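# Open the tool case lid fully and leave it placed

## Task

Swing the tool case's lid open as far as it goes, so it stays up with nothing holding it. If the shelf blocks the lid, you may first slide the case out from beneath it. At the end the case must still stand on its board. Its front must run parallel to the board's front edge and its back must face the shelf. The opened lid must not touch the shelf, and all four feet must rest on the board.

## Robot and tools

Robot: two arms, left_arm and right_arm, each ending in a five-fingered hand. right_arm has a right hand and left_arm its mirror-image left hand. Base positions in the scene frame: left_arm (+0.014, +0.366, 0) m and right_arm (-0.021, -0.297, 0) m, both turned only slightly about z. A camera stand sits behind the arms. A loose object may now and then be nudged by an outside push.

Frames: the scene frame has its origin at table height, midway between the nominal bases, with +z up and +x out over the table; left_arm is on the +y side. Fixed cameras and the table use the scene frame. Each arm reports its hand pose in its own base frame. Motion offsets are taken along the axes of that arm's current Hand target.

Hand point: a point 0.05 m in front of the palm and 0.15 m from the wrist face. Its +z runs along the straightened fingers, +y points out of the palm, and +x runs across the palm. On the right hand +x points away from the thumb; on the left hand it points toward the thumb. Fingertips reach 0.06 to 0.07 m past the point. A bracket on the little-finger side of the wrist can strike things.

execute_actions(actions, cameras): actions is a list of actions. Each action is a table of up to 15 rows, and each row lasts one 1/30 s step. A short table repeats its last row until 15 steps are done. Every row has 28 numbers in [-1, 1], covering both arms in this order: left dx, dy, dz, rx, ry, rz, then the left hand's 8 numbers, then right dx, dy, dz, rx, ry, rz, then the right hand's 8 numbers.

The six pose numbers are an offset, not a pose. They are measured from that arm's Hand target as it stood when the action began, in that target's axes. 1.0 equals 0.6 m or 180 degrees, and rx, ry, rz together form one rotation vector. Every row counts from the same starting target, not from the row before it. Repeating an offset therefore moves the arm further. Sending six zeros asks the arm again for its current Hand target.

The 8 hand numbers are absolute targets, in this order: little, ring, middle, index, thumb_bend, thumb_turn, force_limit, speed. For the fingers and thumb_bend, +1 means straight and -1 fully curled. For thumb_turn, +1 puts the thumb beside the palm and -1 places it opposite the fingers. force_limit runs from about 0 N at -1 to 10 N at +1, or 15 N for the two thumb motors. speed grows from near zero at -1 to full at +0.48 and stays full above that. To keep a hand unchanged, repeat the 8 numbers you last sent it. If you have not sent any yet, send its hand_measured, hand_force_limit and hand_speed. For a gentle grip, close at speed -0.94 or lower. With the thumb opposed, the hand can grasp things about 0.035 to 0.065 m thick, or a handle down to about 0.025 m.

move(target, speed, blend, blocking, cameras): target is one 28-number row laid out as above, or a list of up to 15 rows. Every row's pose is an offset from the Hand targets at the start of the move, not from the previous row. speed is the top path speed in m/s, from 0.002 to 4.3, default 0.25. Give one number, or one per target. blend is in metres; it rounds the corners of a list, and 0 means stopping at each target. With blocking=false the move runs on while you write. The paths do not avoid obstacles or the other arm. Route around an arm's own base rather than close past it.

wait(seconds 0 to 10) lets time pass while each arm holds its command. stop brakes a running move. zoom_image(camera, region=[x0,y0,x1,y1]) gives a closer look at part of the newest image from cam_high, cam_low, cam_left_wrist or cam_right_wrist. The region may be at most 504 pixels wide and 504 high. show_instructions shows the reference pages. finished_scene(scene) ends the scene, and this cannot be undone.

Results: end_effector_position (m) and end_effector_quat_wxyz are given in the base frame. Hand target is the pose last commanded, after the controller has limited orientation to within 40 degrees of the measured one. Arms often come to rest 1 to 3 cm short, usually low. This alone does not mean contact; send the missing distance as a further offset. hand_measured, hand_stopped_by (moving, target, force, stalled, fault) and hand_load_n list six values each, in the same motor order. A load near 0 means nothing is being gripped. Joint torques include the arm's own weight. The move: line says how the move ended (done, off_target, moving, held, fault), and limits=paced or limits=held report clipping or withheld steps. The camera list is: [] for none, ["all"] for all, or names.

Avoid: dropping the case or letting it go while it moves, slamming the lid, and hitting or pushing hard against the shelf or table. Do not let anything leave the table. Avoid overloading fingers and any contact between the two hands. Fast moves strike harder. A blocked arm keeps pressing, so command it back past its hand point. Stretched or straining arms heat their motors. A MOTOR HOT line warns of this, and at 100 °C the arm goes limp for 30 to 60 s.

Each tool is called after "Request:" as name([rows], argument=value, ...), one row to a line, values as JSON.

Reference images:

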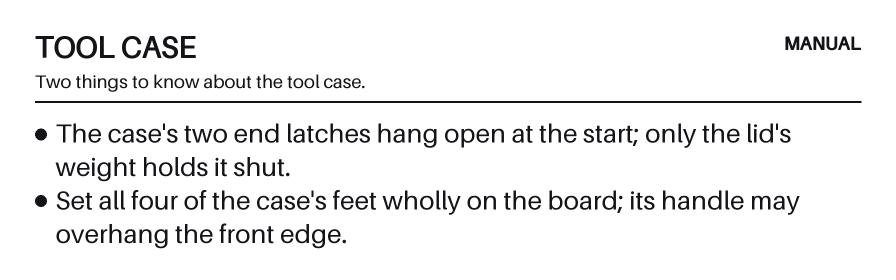

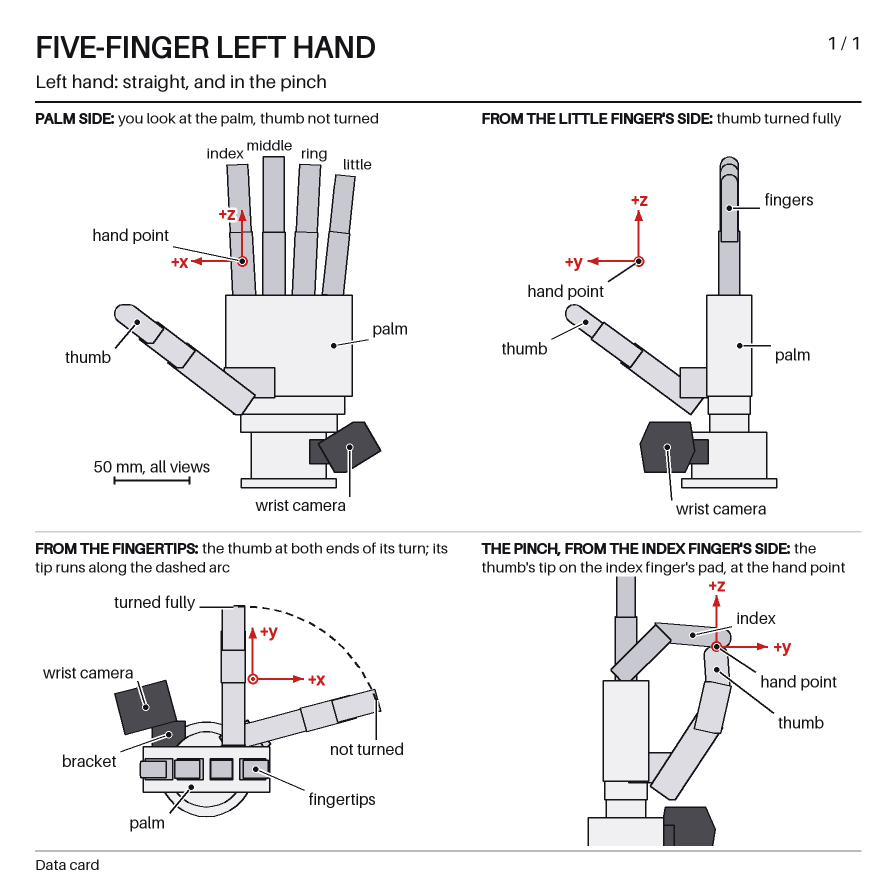

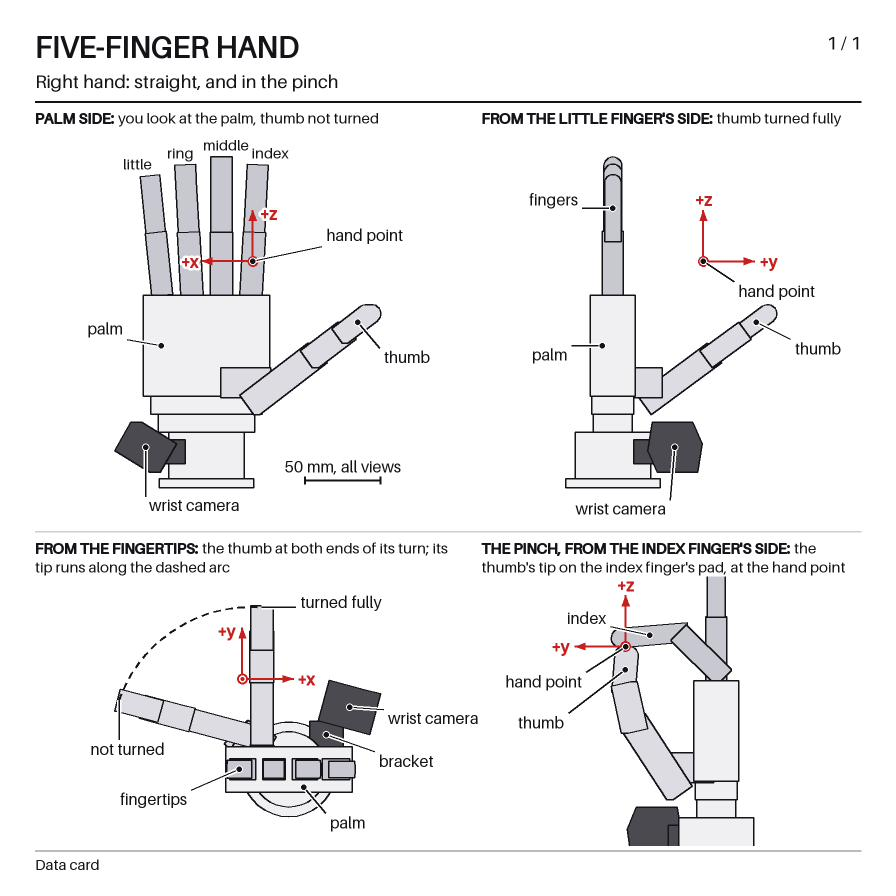

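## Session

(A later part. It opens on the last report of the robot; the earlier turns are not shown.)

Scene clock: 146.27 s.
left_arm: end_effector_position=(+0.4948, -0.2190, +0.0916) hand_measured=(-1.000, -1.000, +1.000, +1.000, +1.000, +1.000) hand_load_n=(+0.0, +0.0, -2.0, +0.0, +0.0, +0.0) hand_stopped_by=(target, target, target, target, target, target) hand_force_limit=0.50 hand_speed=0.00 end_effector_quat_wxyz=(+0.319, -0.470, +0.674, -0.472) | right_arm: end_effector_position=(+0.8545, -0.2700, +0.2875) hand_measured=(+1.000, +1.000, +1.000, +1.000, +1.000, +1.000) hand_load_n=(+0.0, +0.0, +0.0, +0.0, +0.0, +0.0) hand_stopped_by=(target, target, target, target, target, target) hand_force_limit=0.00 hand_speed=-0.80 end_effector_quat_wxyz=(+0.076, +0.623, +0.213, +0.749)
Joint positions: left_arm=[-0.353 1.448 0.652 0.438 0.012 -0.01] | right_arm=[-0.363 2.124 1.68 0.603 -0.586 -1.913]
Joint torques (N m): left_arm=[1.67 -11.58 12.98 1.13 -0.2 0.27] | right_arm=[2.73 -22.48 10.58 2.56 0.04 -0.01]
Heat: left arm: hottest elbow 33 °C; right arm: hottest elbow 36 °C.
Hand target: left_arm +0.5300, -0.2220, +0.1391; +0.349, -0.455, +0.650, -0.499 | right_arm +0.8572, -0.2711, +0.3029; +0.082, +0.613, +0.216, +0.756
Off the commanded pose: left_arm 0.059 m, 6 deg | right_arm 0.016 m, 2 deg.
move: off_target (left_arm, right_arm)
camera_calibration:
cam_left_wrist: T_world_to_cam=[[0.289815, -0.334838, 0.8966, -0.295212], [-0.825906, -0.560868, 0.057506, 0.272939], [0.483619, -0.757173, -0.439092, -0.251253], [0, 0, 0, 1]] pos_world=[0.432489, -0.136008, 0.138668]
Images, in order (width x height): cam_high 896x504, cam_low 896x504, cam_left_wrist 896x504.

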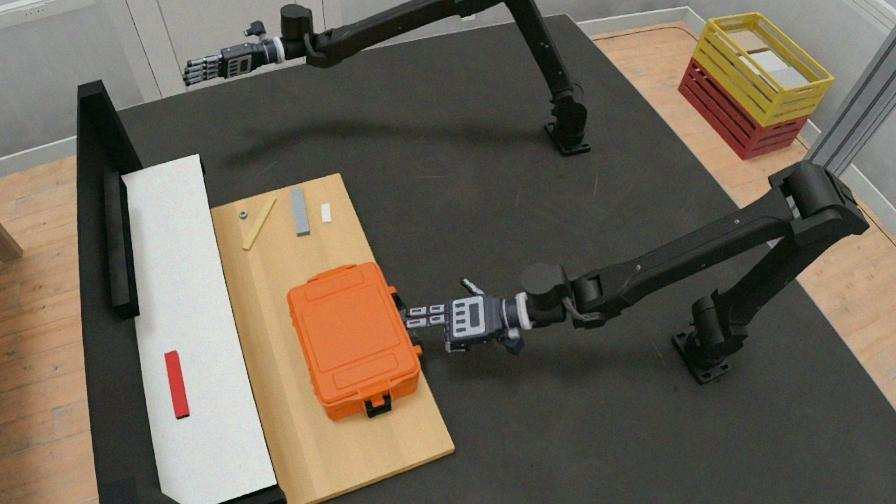

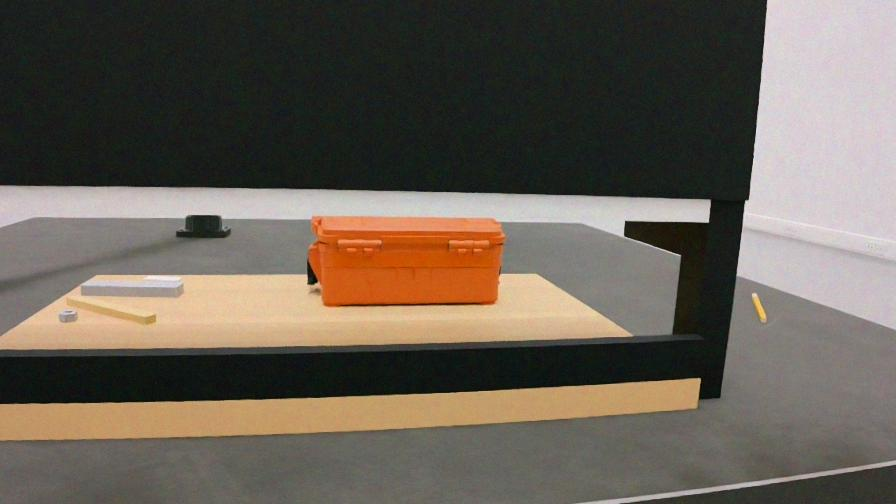

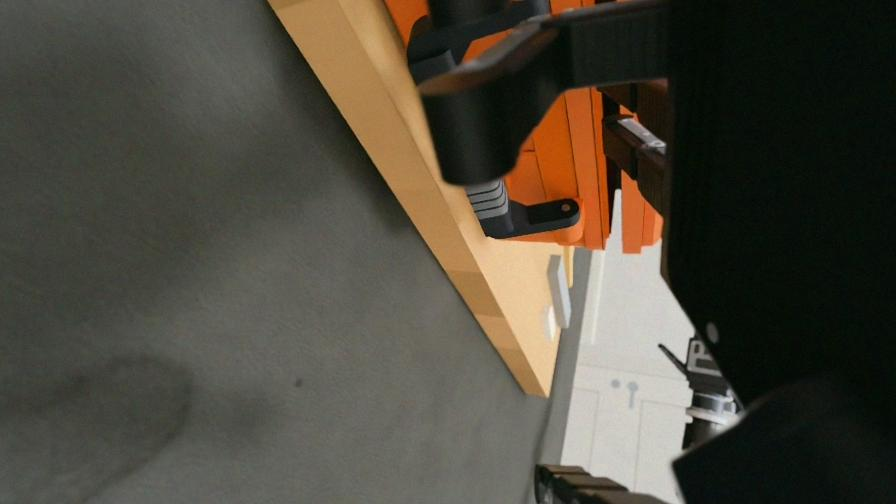

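Request:
move([
  [-0.0154,-0.0753,0.0236,0,0,0,-1,-1,1,1,1,1,0.5,0,0,0,0,0,0,0,1,1,1,1,1,1,0,-0.8],
  [-0.0251,-0.1579,0.029,0,0,0,-1,-1,1,1,1,1,0.5,0,0,0,0,0,0,0,1,1,1,1,1,1,0,-0.8],
], speed=0.06, blend=[0.02,0], cameras=["cam_left_wrist","cam_high"])

Scene clock: 150.50 s.
left_arm: end_effector_position=(+0.5484, -0.2203, +0.1744) hand_measured=(-1.000, -1.000, +1.000, +1.000, +1.000, +1.000) hand_load_n=(+0.0, +0.0, -0.5, +0.0, +0.0, +0.0) hand_stopped_by=(target, target, target, target, target, target) hand_force_limit=0.50 hand_speed=0.00 end_effector_quat_wxyz=(+0.322, -0.473, +0.670, -0.473) | right_arm: end_effector_position=(+0.8545, -0.2700, +0.2875) hand_measured=(+1.000, +1.000, +1.000, +1.000, +1.000, +1.000) hand_load_n=(+0.0, +0.0, +0.0, +0.0, +0.0, +0.0) hand_stopped_by=(target, target, target, target, target, target) hand_force_limit=0.00 hand_speed=-0.80 end_effector_quat_wxyz=(+0.076, +0.623, +0.213, +0.749)
Joint positions: left_arm=[-0.316 1.414 0.887 0.174 0.039 -0.002] | right_arm=[-0.363 2.124 1.68 0.603 -0.586 -1.913]
Joint torques (N m): left_arm=[1.32 -12.63 14.26 0.9 -0.02 0.28] | right_arm=[2.2 -22.36 10.56 2.62 0.04 -0.04]
Heat: left arm: hottest elbow 33 °C; right arm: hottest elbow 36 °C.
Hand target: left_arm +0.5741, -0.2219, +0.2261; +0.349, -0.455, +0.650, -0.499 | right_arm +0.8572, -0.2711, +0.3029; +0.082, +0.613, +0.216, +0.756
Off the commanded pose: left_arm 0.058 m, 5 deg | right_arm 0.016 m, 2 deg.
move: off_target (left_arm, right_arm)
camera_calibration:
cam_left_wrist: T_world_to_cam=[[0.288727, -0.328488, 0.899296, -0.383918], [-0.820702, -0.568626, 0.05579, 0.307484], [0.493036, -0.754162, -0.433768, -0.247219], [0, 0, 0, 1]] pos_world=[0.485088, -0.137712, 0.220866]
Images, in order (width x height): cam_high 896x504, cam_left_wrist 896x504.

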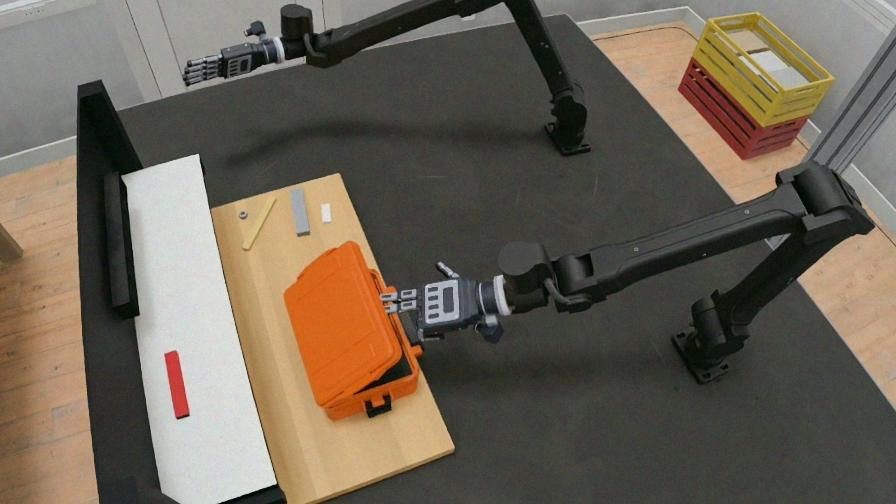

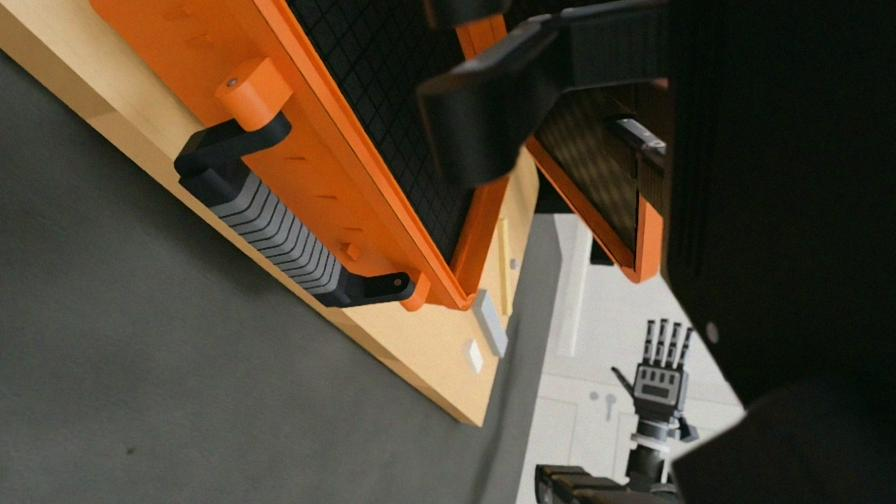

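Request:
move([
  [-0.0154,-0.0689,0.0253,0,0,0,-1,-1,1,1,1,1,0.5,0,0,0,0,0,0,0,1,1,1,1,1,1,0,-0.8],
  [-0.0353,-0.1266,0.0666,0,0,0,-1,-1,1,1,1,1,0.5,0,0,0,0,0,0,0,1,1,1,1,1,1,0,-0.8],
  [-0.0587,-0.1721,0.1209,0,0,0,-1,-1,1,1,1,1,0.5,0,0,0,0,0,0,0,1,1,1,1,1,1,0,-0.8],
], speed=0.06, blend=[0.02,0.02,0], cameras=["cam_left_wrist","cam_high"])

Scene clock: 154.50 s.
left_arm: end_effector_position=(+0.6575, -0.2239, +0.2736) hand_measured=(-1.000, -1.000, +1.000, +1.000, +1.000, +1.000) hand_load_n=(+0.0, +0.0, +0.0, +0.0, +0.0, +0.0) hand_stopped_by=(target, target, target, target, target, target) hand_force_limit=0.50 hand_speed=0.00 end_effector_quat_wxyz=(+0.331, -0.467, +0.660, -0.486) | right_arm: end_effector_position=(+0.8545, -0.2700, +0.2875) hand_measured=(+1.000, +1.000, +1.000, +1.000, +1.000, +1.000) hand_load_n=(+0.0, +0.0, +0.0, +0.0, +0.0, +0.0) hand_stopped_by=(target, target, target, target, target, target) hand_force_limit=0.00 hand_speed=-0.80 end_effector_quat_wxyz=(+0.076, +0.623, +0.213, +0.749)
Joint positions: left_arm=[-0.258 1.572 1.319 -0.061 0.095 0.012] | right_arm=[-0.363 2.124 1.68 0.603 -0.586 -1.913]
Joint torques (N m): left_arm=[1.26 -13.51 14.76 0.77 -0.01 0.27] | right_arm=[2.37 -22.95 10.62 2.54 0.05 -0.02]
Heat: left arm: hottest elbow 34 °C; right arm: hottest elbow 37 °C.
Hand target: left_arm +0.6770, -0.2220, +0.3072; +0.349, -0.455, +0.650, -0.499 | right_arm +0.8572, -0.2711, +0.3029; +0.082, +0.613, +0.216, +0.756
Off the commanded pose: left_arm 0.039 m, 3 deg | right_arm 0.016 m, 2 deg.
move: off_target (left_arm, right_arm)
camera_calibration:
cam_left_wrist: T_world_to_cam=[[0.256882, -0.314143, 0.913962, -0.485627], [-0.82192, -0.568488, 0.0356147, 0.395717], [0.508388, -0.760352, -0.404235, -0.28029], [0, 0, 0, 1]] pos_world=[0.592493, -0.140715, 0.316448]
Images, in order (width x height): cam_high 896x504, cam_left_wrist 896x504.

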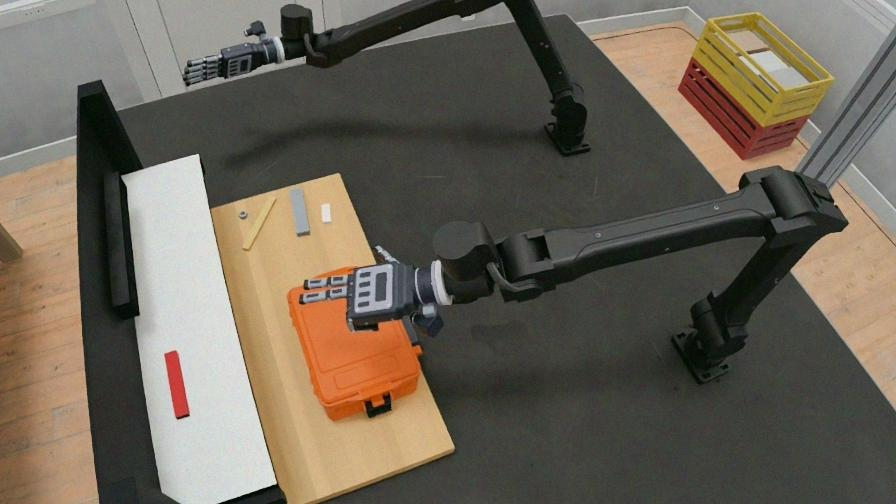

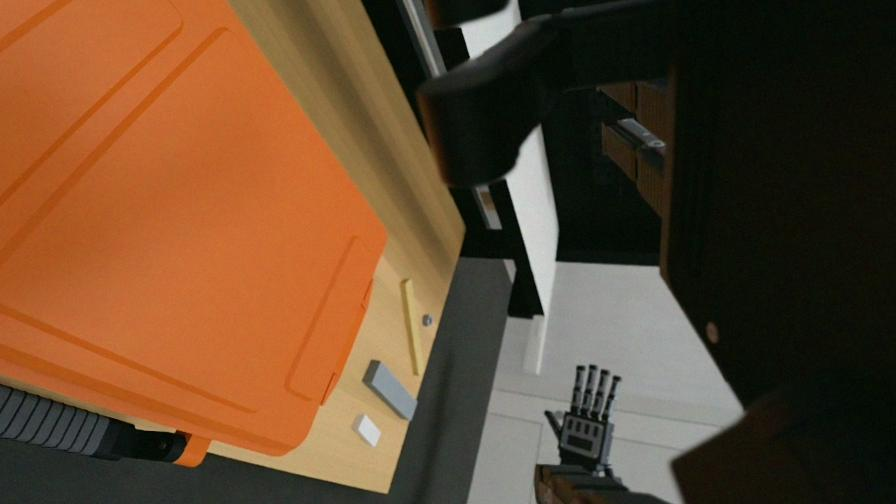

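Request:
move([
  [0.118,0.1274,-0.3015,0,0,0,-1,-1,1,1,1,1,0.5,0,0,0,0,0,0,0,1,1,1,1,1,1,0,-0.8],
  [0.1208,0.4385,-0.2262,0,0,0,-1,-1,1,1,1,1,0.5,0,0,0,0,0,0,0,1,1,1,1,1,1,0,-0.8],
], speed=0.2, blend=[0.04,0], cameras=["cam_left_wrist","cam_high"])

Request:
zoom_image(camera="cam_high", region=[280, 250, 440, 430])

Scene clock: 159.67 s.
left_arm: end_effector_position=(+0.4676, -0.2166, +0.0888) hand_measured=(-1.000, -1.000, +1.000, +1.000, +1.000, +1.000) hand_load_n=(+0.0, +0.0, +0.0, +0.0, +0.0, +0.0) hand_stopped_by=(target, target, target, target, target, target) hand_force_limit=0.50 hand_speed=0.00 end_effector_quat_wxyz=(+0.353, -0.454, +0.653, -0.492) | right_arm: end_effector_position=(+0.8545, -0.2700, +0.2875) hand_measured=(+1.000, +1.000, +1.000, +1.000, +1.000, +1.000) hand_load_n=(+0.0, +0.0, +0.0, +0.0, +0.0, +0.5) hand_stopped_by=(target, target, target, target, target, target) hand_force_limit=0.00 hand_speed=-0.80 end_effector_quat_wxyz=(+0.076, +0.623, +0.213, +0.749)
Joint positions: left_arm=[-0.391 1.415 0.527 0.618 -0.047 0.001] | right_arm=[-0.363 2.124 1.68 0.603 -0.586 -1.913]
Joint torques (N m): left_arm=[-0.26 -8.06 5.91 1.62 -0.21 -0.03] | right_arm=[2.02 -22.48 10.62 2.66 0.05 -0.02]
Heat: left arm: hottest elbow 34 °C; right arm: hottest elbow 37 °C.
Hand target: left_arm +0.4651, -0.2218, +0.0880; +0.349, -0.455, +0.650, -0.499 | right_arm +0.8572, -0.2711, +0.3029; +0.082, +0.613, +0.216, +0.756
Off the commanded pose: left_arm 0.006 m, 1 deg | right_arm 0.016 m, 2 deg.
move: off_target (right_arm)
camera_calibration:
cam_left_wrist: T_world_to_cam=[[0.211184, -0.326045, 0.921464, -0.247635], [-0.818802, -0.573869, -0.0153984, 0.252297], [0.53382, -0.751245, -0.388158, -0.264175], [0, 0, 0, 1]] pos_world=[0.3999, -0.134415, 0.12953]
Images, in order (width x height): cam_high 896x504, cam_left_wrist 896x504.

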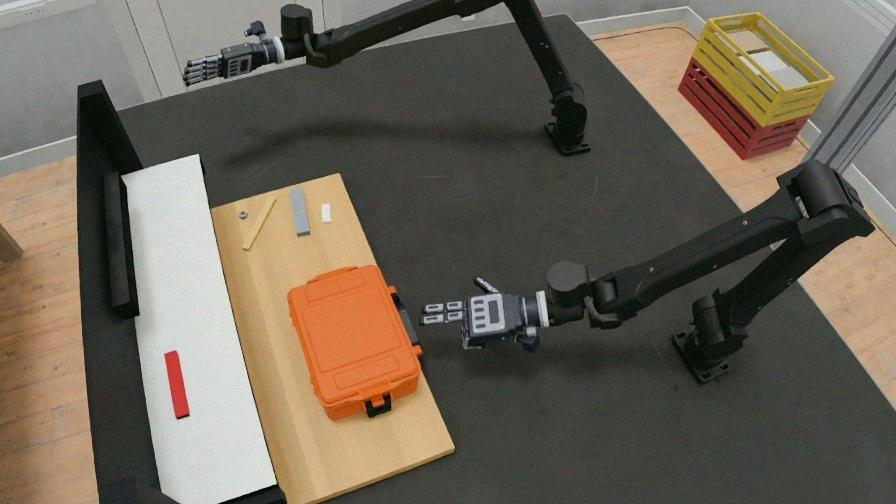

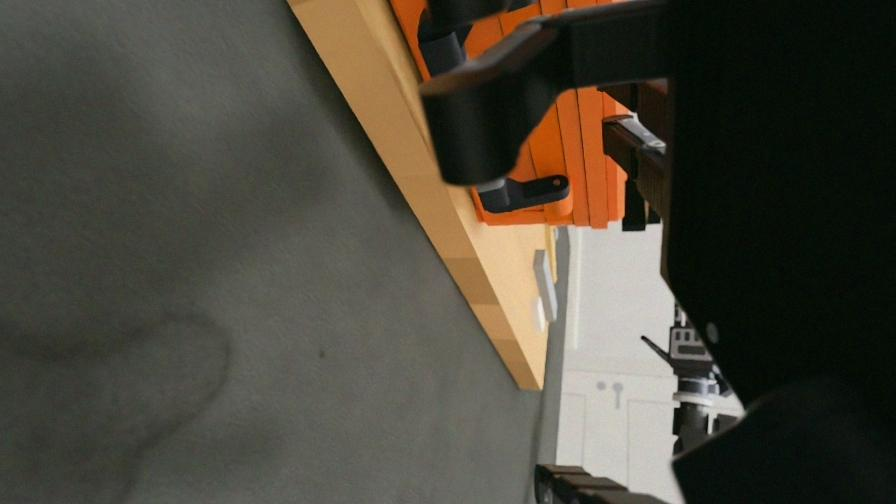

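Scaled by 2.800 from the camera's 896x504 image, which has a finer 1280x720 frame.

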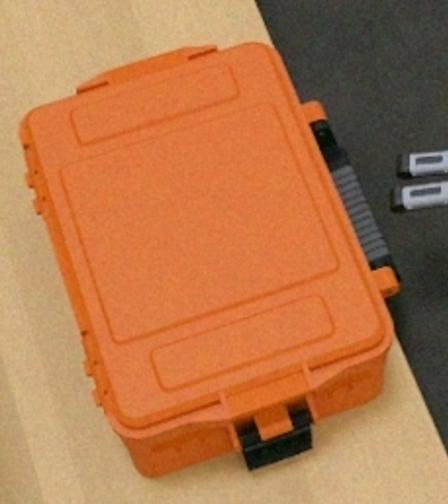

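Request:
move(target=[-0.0114,-0.0033,0.0316,0,0,0,-1,-1,1,1,1,1,0.5,0,0,0,0,0,0,0,1,1,1,1,1,1,0,-0.8], speed=0.06)

Scene clock: 161.97 s.
left_arm: end_effector_position=(+0.4654, -0.2172, +0.0664) hand_measured=(-1.000, -1.000, +1.000, +1.000, +1.000, +1.000) hand_load_n=(+0.0, +0.0, -0.5, +0.0, +0.0, +0.0) hand_stopped_by=(target, target, target, target, target, target) hand_force_limit=0.50 hand_speed=0.00 end_effector_quat_wxyz=(+0.339, -0.458, +0.666, -0.481) | right_arm: end_effector_position=(+0.8545, -0.2700, +0.2875) hand_measured=(+1.000, +1.000, +1.000, +1.000, +1.000, +1.000) hand_load_n=(+0.0, +0.0, +0.0, +0.0, +0.0, +0.0) hand_stopped_by=(target, target, target, target, target, target) hand_force_limit=0.00 hand_speed=-0.80 end_effector_quat_wxyz=(+0.076, +0.623, +0.213, +0.749)
Joint positions: left_arm=[-0.388 1.464 0.527 0.625 -0.031 0.001] | right_arm=[-0.363 2.124 1.68 0.603 -0.586 -1.913]
Joint torques (N m): left_arm=[1.14 -8.41 9.28 1.61 -0.03 0.04] | right_arm=[2.49 -22.65 10.54 2.59 0.05 -0.02]
Heat: left arm: hottest elbow 34 °C; right arm: hottest elbow 37 °C.
Hand target: left_arm +0.4851, -0.2218, +0.0851; +0.349, -0.455, +0.650, -0.499 | right_arm +0.8572, -0.2711, +0.3029; +0.082, +0.613, +0.216, +0.756
Off the commanded pose: left_arm 0.028 m, 3 deg | right_arm 0.016 m, 2 deg.
move: off_target (left_arm, right_arm)

Request:
move([
  [-0.0228,-0.0227,0.0588,0,0,0,-1,-1,1,1,1,1,0.5,0,0,0,0,0,0,0,1,1,1,1,1,1,0,-0.8],
  [-0.0257,-0.073,0.0534,0,0,0,-1,-1,1,1,1,1,0.5,0,0,0,0,0,0,0,1,1,1,1,1,1,0,-0.8],
  [-0.0257,-0.1052,0.0448,0,0,0,-1,-1,1,1,1,1,0.5,0,0,0,0,0,0,0,1,1,1,1,1,1,0,-0.8],
  [-0.041,-0.1805,0.0684,0,0,0,-1,-1,1,1,1,1,0.5,0,0,0,0,0,0,0,1,1,1,1,1,1,0,-0.8],
], speed=0.06, cameras=["cam_left_wrist"])

Request:
zoom_image(camera="cam_left_wrist", region=[400, 0, 720, 320])

Scene clock: 166.90 s.
left_arm: end_effector_position=(+0.5283, -0.2191, +0.1379) hand_measured=(-1.000, -1.000, +1.000, +1.000, +1.000, +1.000) hand_load_n=(+0.0, +0.0, -1.0, +0.0, +0.0, +0.0) hand_stopped_by=(target, target, target, target, target, target) hand_force_limit=0.50 hand_speed=0.00 end_effector_quat_wxyz=(+0.327, -0.468, +0.669, -0.477) | right_arm: end_effector_position=(+0.8545, -0.2700, +0.2875) hand_measured=(+1.000, +1.000, +1.000, +1.000, +1.000, +1.000) hand_load_n=(+0.0, +0.0, +0.0, +0.0, +0.0, +0.0) hand_stopped_by=(target, target, target, target, target, target) hand_force_limit=0.00 hand_speed=-0.80 end_effector_quat_wxyz=(+0.076, +0.623, +0.213, +0.749)
Joint positions: left_arm=[-0.329 1.427 0.776 0.313 0.029 0.001] | right_arm=[-0.363 2.124 1.68 0.603 -0.586 -1.913]
Joint torques (N m): left_arm=[1.38 -10.99 13.57 0.99 -0.05 0.21] | right_arm=[2.43 -22.53 10.65 2.63 0.04 -0.03]
Heat: left arm: hottest elbow 34 °C; right arm: hottest elbow 37 °C.
Hand target: left_arm +0.5571, -0.2220, +0.1790; +0.349, -0.455, +0.650, -0.499 | right_arm +0.8572, -0.2711, +0.3029; +0.082, +0.613, +0.216, +0.756
Off the commanded pose: left_arm 0.050 m, 4 deg | right_arm 0.016 m, 2 deg.
move: off_target (left_arm, right_arm)
camera_calibration:
cam_left_wrist: T_world_to_cam=[[0.273345, -0.330991, 0.903176, -0.337807], [-0.823921, -0.565128, 0.0422533, 0.298002], [0.496425, -0.755695, -0.427185, -0.255272], [0, 0, 0, 1]] pos_world=[0.464591, -0.13631, 0.18346]
Images, in order (width x height): cam_left_wrist 896x504.

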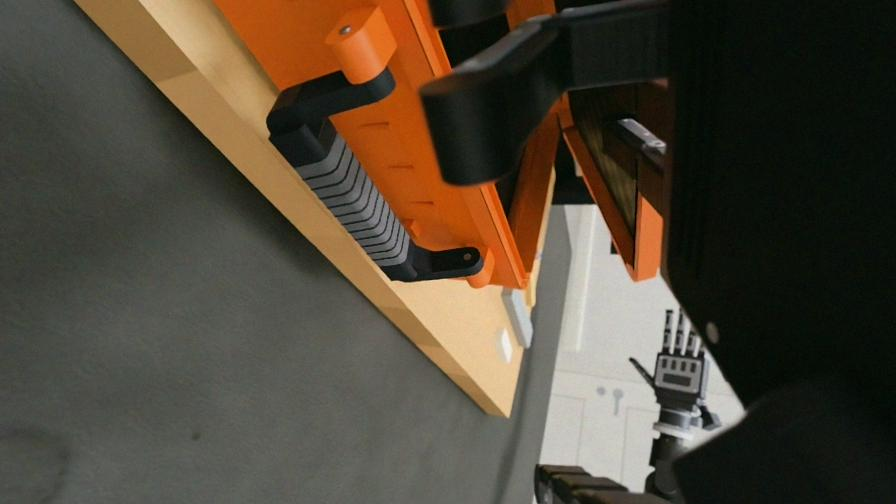

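Scaled by 1.575 from the camera's 896x504 image, which has a finer 1280x720 frame.

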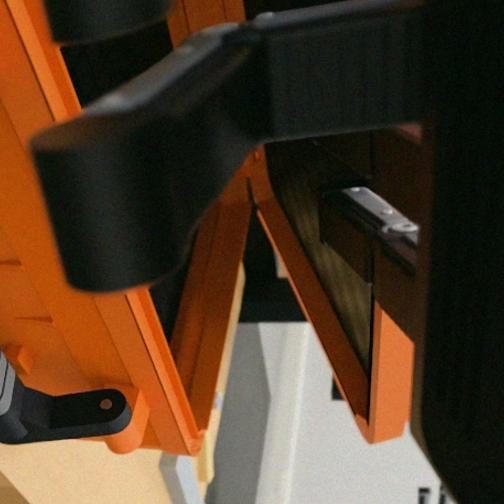

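Request:
move(target=[-0.0188,-0.0424,0.0422,0,0,0,-1,-1,1,1,1,1,0.5,0,0,0,0,0,0,0,1,1,1,1,1,1,0,-0.8], speed=0.05, cameras=["cam_left_wrist","cam_high"])

Request:
zoom_image(camera="cam_left_wrist", region=[400, 0, 720, 320])

Scene clock: 170.47 s.
left_arm: end_effector_position=(+0.5623, -0.2206, +0.1621) hand_measured=(-1.000, -1.000, +1.000, +1.000, +1.000, +1.000) hand_load_n=(+0.0, +0.0, -0.5, +0.0, +0.0, +0.0) hand_stopped_by=(target, target, target, target, target, target) hand_force_limit=0.50 hand_speed=0.00 end_effector_quat_wxyz=(+0.328, -0.468, +0.664, -0.482) | right_arm: end_effector_position=(+0.8545, -0.2700, +0.2875) hand_measured=(+1.000, +1.000, +1.000, +1.000, +1.000, +1.000) hand_load_n=(+0.0, +0.0, +0.0, +0.0, +0.0, +0.0) hand_stopped_by=(target, target, target, target, target, target) hand_force_limit=0.00 hand_speed=-0.80 end_effector_quat_wxyz=(+0.076, +0.623, +0.213, +0.749)
Joint positions: left_arm=[-0.306 1.467 0.886 0.256 0.051 0.001] | right_arm=[-0.363 2.124 1.68 0.603 -0.586 -1.913]
Joint torques (N m): left_arm=[1.38 -11.22 14.08 0.83 -0.04 0.28] | right_arm=[2.26 -23.06 10.65 2.65 0.04 -0.03]
Heat: left arm: hottest elbow 34 °C; right arm: hottest elbow 37 °C.
Hand target: left_arm +0.5901, -0.2221, +0.1972; +0.349, -0.455, +0.650, -0.499 | right_arm +0.8572, -0.2711, +0.3029; +0.082, +0.613, +0.216, +0.756
Off the commanded pose: left_arm 0.045 m, 4 deg | right_arm 0.016 m, 2 deg.
move: off_target (left_arm, right_arm)
camera_calibration:
cam_left_wrist: T_world_to_cam=[[0.26495, -0.320678, 0.909377, -0.363485], [-0.823005, -0.566626, 0.0399739, 0.323608], [0.502458, -0.759013, -0.414047, -0.269187], [0, 0, 0, 1]] pos_world=[0.497892, -0.137513, 0.206153]
Images, in order (width x height): cam_high 896x504, cam_left_wrist 896x504.

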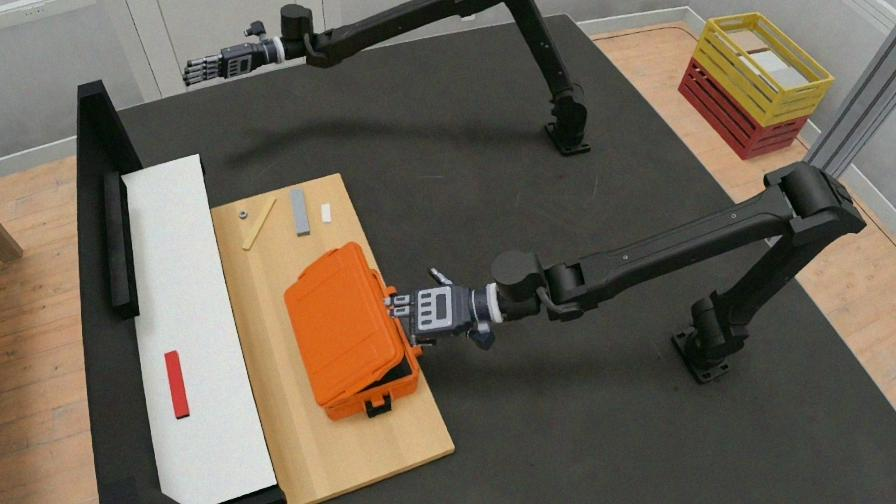

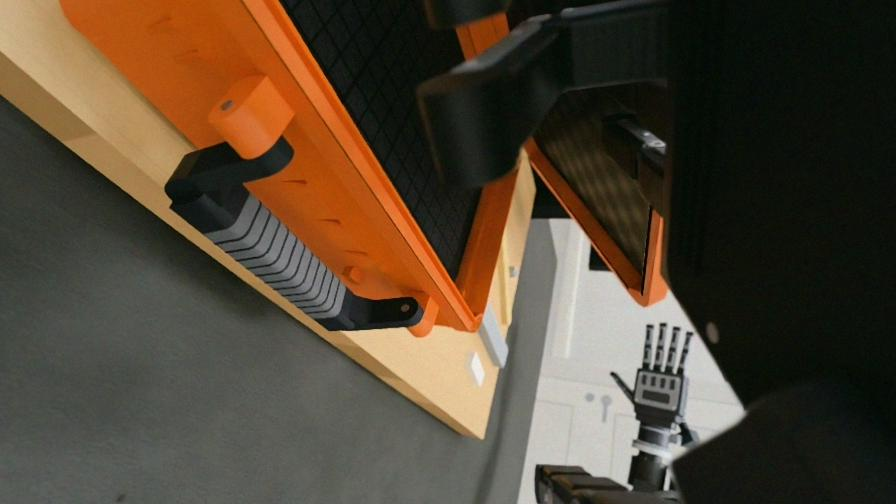

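Scaled by 1.575 from the camera's 896x504 image, which has a finer 1280x720 frame.

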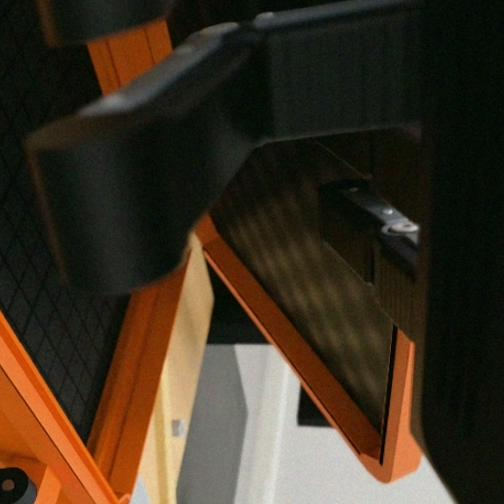

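Request:
move([
  [-0.0125,-0.0572,0.0203,0,0,0,-1,-1,1,1,1,1,0.5,0,0,0,0,0,0,0,1,1,1,1,1,1,0,-0.8],
  [-0.0296,-0.1032,0.0567,0,0,0,-1,-1,1,1,1,1,0.5,0,0,0,0,0,0,0,1,1,1,1,1,1,0,-0.8],
], speed=0.05, blend=[0.01,0], cameras=["cam_left_wrist","cam_high"])

Scene clock: 173.70 s.
left_arm: end_effector_position=(+0.6178, -0.2215, +0.2116) hand_measured=(-1.000, -1.000, +1.000, +1.000, +1.000, +1.000) hand_load_n=(+0.0, +0.0, -0.5, +0.0, +0.0, +0.0) hand_stopped_by=(target, target, target, target, target, target) hand_force_limit=0.50 hand_speed=0.00 end_effector_quat_wxyz=(+0.329, -0.469, +0.662, -0.483) | right_arm: end_effector_position=(+0.8545, -0.2700, +0.2875) hand_measured=(+1.000, +1.000, +1.000, +1.000, +1.000, +1.000) hand_load_n=(+0.0, +0.0, +0.0, +0.0, +0.0, +0.0) hand_stopped_by=(target, target, target, target, target, target) hand_force_limit=0.00 hand_speed=-0.80 end_effector_quat_wxyz=(+0.076, +0.623, +0.213, +0.749)
Joint positions: left_arm=[-0.274 1.531 1.104 0.102 0.078 0.008] | right_arm=[-0.363 2.124 1.68 0.603 -0.586 -1.913]
Joint torques (N m): left_arm=[0.56 -12.86 14.67 0.83 0 0.29] | right_arm=[2.2 -22.59 10.56 2.63 0.07 -0.03]
Heat: left arm: hottest elbow 35 °C; right arm: hottest elbow 37 °C.
Hand target: left_arm +0.6421, -0.2220, +0.2481; +0.349, -0.455, +0.650, -0.499 | right_arm +0.8572, -0.2711, +0.3029; +0.082, +0.613, +0.216, +0.756
Off the commanded pose: left_arm 0.044 m, 4 deg | right_arm 0.016 m, 2 deg.
move: off_target (left_arm, right_arm)
camera_calibration:
cam_left_wrist: T_world_to_cam=[[0.265064, -0.317662, 0.910402, -0.42317], [-0.821175, -0.569239, 0.0404639, 0.365001], [0.505383, -0.758325, -0.411741, -0.279382], [0, 0, 0, 1]] pos_world=[0.553091, -0.138514, 0.255453]
Images, in order (width x height): cam_high 896x504, cam_left_wrist 896x504.

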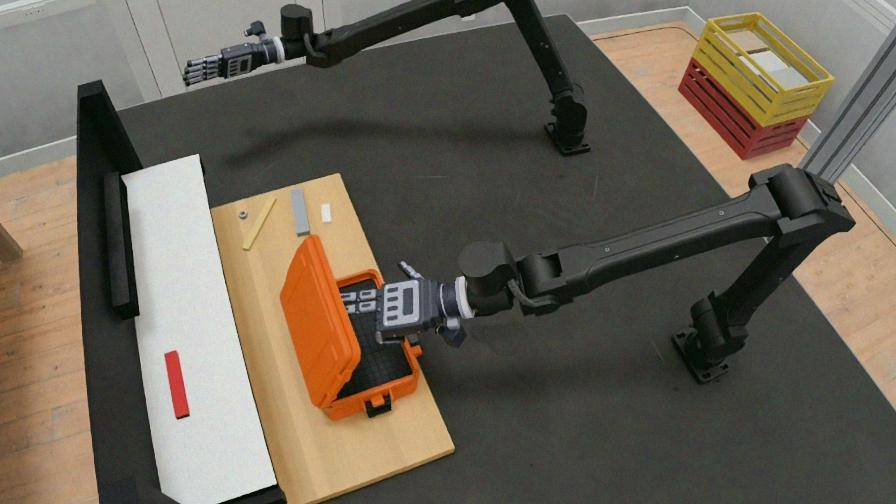

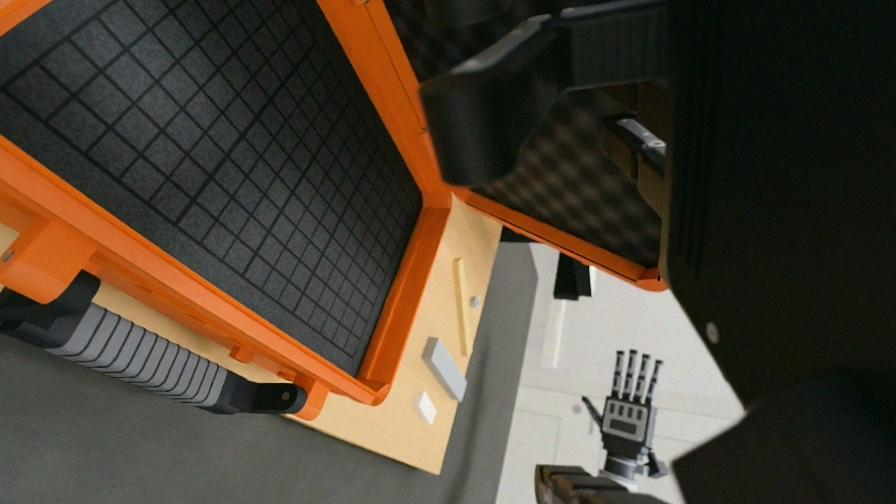

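Request:
move([
  [-0.02,-0.0238,0.0504,0,0,0,-1,-1,1,1,1,1,0.5,0,0,0,0,0,0,0,1,1,1,1,1,1,0,-0.8],
  [-0.0422,-0.0332,0.1111,0,0,0,-1,-1,1,1,1,1,0.5,0,0,0,0,0,0,0,1,1,1,1,1,1,0,-0.8],
  [-0.0599,-0.0393,0.1597,0,0,0,-1,-1,1,1,1,1,0.5,0,0,0,0,0,0,0,1,1,1,1,1,1,0,-0.8],
], speed=0.06, blend=[0.01,0.01,0], cameras=["cam_left_wrist","cam_high","cam_low"])

Scene clock: 177.10 s.
left_arm: end_effector_position=(+0.7253, -0.2246, +0.2136) hand_measured=(-1.000, -1.000, +1.000, +1.000, +1.000, +1.000) hand_load_n=(+0.0, +0.0, +0.0, +0.0, +0.0, +0.0) hand_stopped_by=(target, target, target, target, target, target) hand_force_limit=0.50 hand_speed=0.00 end_effector_quat_wxyz=(+0.330, -0.468, +0.660, -0.486) | right_arm: end_effector_position=(+0.8545, -0.2700, +0.2875) hand_measured=(+1.000, +1.000, +1.000, +1.000, +1.000, +1.000) hand_load_n=(+0.0, +0.0, +0.0, +0.0, +0.0, +0.0) hand_stopped_by=(target, target, target, target, target, target) hand_force_limit=0.00 hand_speed=-0.80 end_effector_quat_wxyz=(+0.076, +0.623, +0.213, +0.749)
Joint positions: left_arm=[-0.23 1.783 1.428 0.038 0.122 0.02] | right_arm=[-0.363 2.124 1.68 0.603 -0.586 -1.913]
Joint torques (N m): left_arm=[1.26 -16.32 14.72 0.62 0.01 0.28] | right_arm=[2.02 -22.42 10.66 2.55 0.03 -0.01]
Heat: left arm: hottest elbow 35 °C; right arm: hottest elbow 37 °C.
Hand target: left_arm +0.7471, -0.2222, +0.2460; +0.349, -0.455, +0.650, -0.499 | right_arm +0.8572, -0.2711, +0.3029; +0.082, +0.613, +0.216, +0.756
Off the commanded pose: left_arm 0.039 m, 3 deg | right_arm 0.016 m, 2 deg.
move: off_target (left_arm, right_arm)
camera_calibration:
cam_left_wrist: T_world_to_cam=[[0.258462, -0.31344, 0.913757, -0.449404], [-0.821777, -0.56858, 0.0374089, 0.452749], [0.507819, -0.760573, -0.404534, -0.339057], [0, 0, 0, 1]] pos_world=[0.660393, -0.141315, 0.256549]
Images, in order (width x height): cam_high 896x504, cam_low 896x504, cam_left_wrist 896x504.

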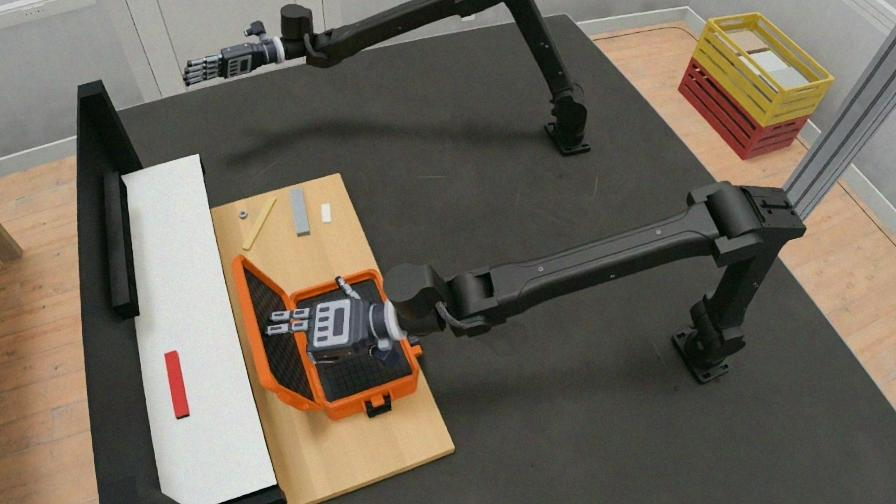

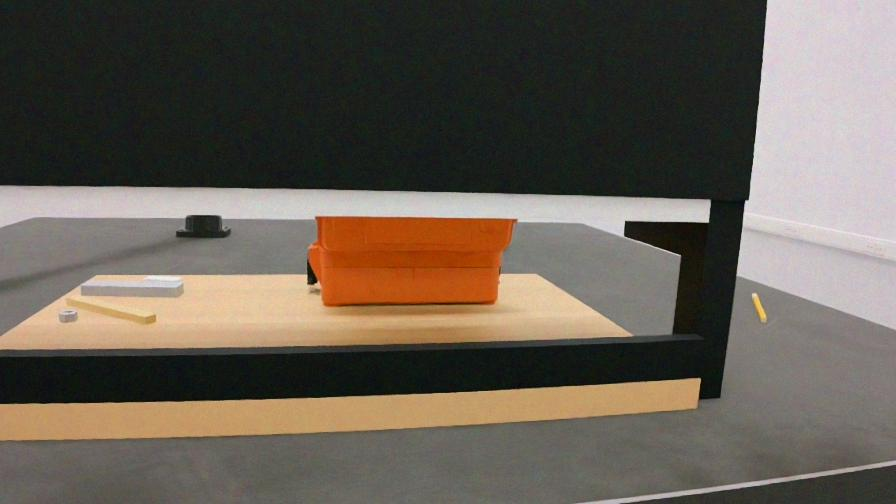

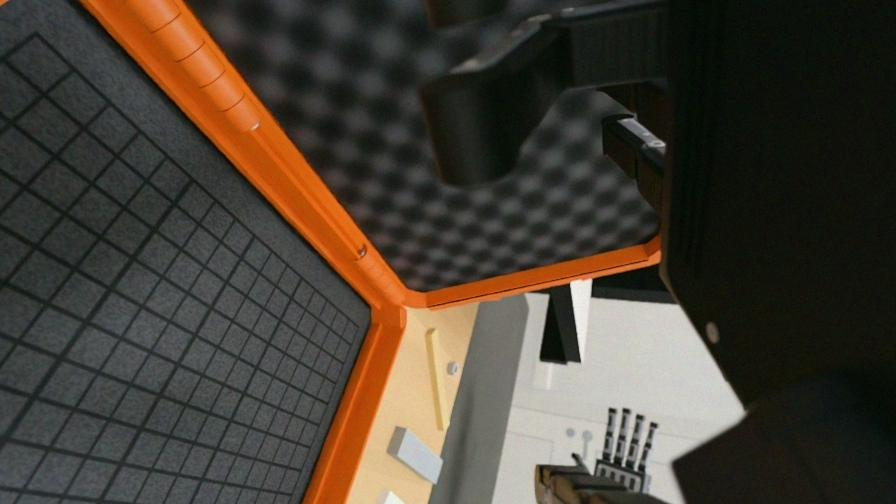

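Request:
move([
  [0.0285,-0.028,-0.0886,0,0,0,-1,-1,1,1,1,1,0.5,0,0,0,0,0,0,0,1,1,1,1,1,1,0,-0.8],
  [0.1425,0.0047,-0.4041,0,0,0,-1,-1,1,1,1,1,0.5,0,0,0,0,0,0,0,1,1,1,1,1,1,0,-0.8],
], speed=[0.08,0.2], blend=[0.02,0], cameras=["cam_left_wrist","cam_high","cam_low"])

Request:
zoom_image(camera="cam_high", region=[200, 230, 460, 490])

Scene clock: 180.23 s.
left_arm: end_effector_position=(+0.5026, -0.2189, +0.3080) hand_measured=(-1.000, -1.000, +1.000, +1.000, +1.000, +1.000) hand_load_n=(+0.0, +0.0, +0.0, +0.0, +0.0, +0.0) hand_stopped_by=(target, target, target, target, target, target) hand_force_limit=0.50 hand_speed=0.00 end_effector_quat_wxyz=(+0.355, -0.451, +0.650, -0.497) | right_arm: end_effector_position=(+0.8545, -0.2700, +0.2875) hand_measured=(+1.000, +1.000, +1.000, +1.000, +1.000, +1.000) hand_load_n=(+0.0, +0.0, +0.0, +0.0, +0.0, +0.0) hand_stopped_by=(target, target, target, target, target, target) hand_force_limit=0.00 hand_speed=-0.80 end_effector_quat_wxyz=(+0.076, +0.623, +0.213, +0.749)
Joint positions: left_arm=[-0.36 1.144 0.963 -0.075 -0.015 0.01] | right_arm=[-0.363 2.124 1.68 0.603 -0.586 -1.913]
Joint torques (N m): left_arm=[-0.09 -8.76 8.27 0.75 -0.2 -0.04] | right_arm=[2.2 -22.89 10.61 2.69 0.05 -0.05]
Heat: left arm: hottest elbow 35 °C; right arm: hottest elbow 37 °C.
Hand target: left_arm +0.4971, -0.2219, +0.3061; +0.349, -0.455, +0.650, -0.499 | right_arm +0.8572, -0.2711, +0.3029; +0.082, +0.613, +0.216, +0.756
Off the commanded pose: left_arm 0.007 m, 1 deg | right_arm 0.016 m, 2 deg.
move: off_target (right_arm)
camera_calibration:
cam_left_wrist: T_world_to_cam=[[0.198534, -0.322002, 0.925689, -0.451763], [-0.819891, -0.572052, -0.0231458, 0.286307], [0.536995, -0.754368, -0.377578, -0.204978], [0, 0, 0, 1]] pos_world=[0.434503, -0.136315, 0.347424]
Images, in order (width x height): cam_high 896x504, cam_low 896x504, cam_left_wrist 896x504.

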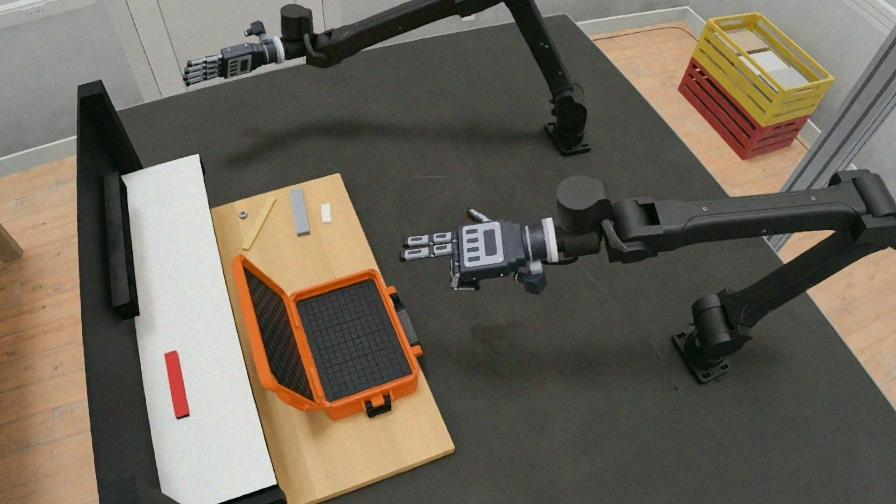

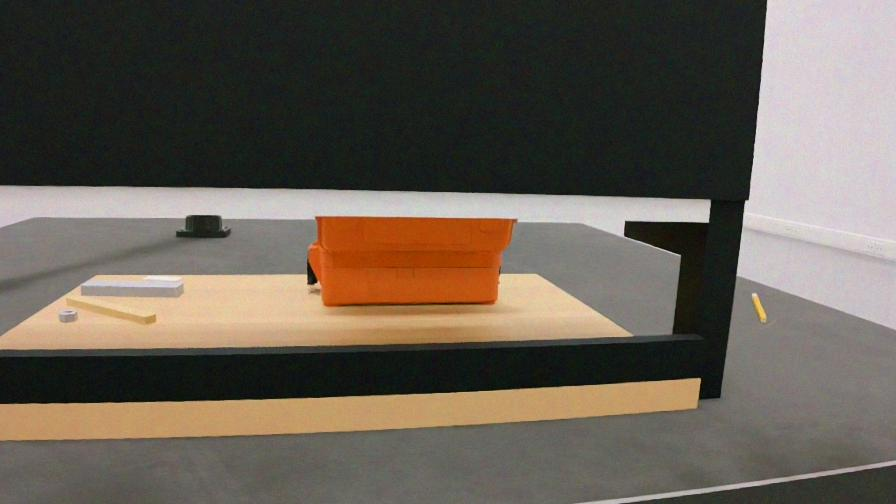

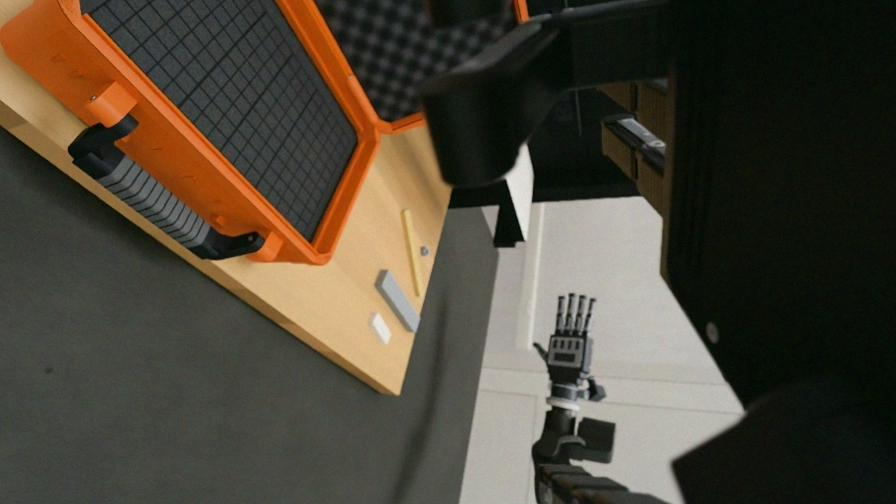

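Scaled by 1.938 from the camera's 896x504 image, which has a finer 1280x720 frame.

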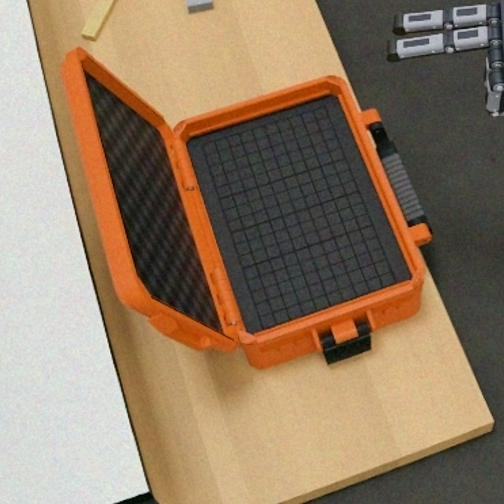

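Request:
zoom_image(camera="cam_left_wrist", region=[0, 0, 440, 400])

Scaled by 1.145 from the camera's 896x504 image, which has a finer 1280x720 frame.

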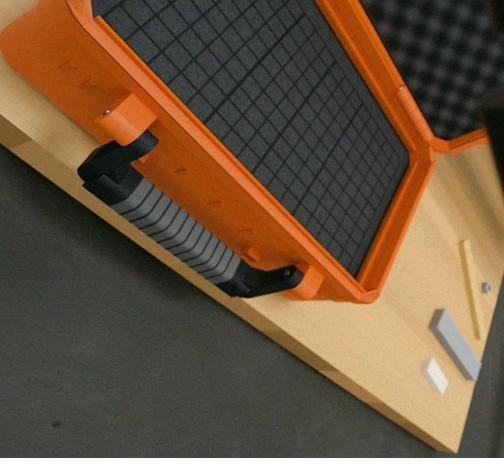

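Request:
finished_scene(scene=2)

The scene is finished: the task was done.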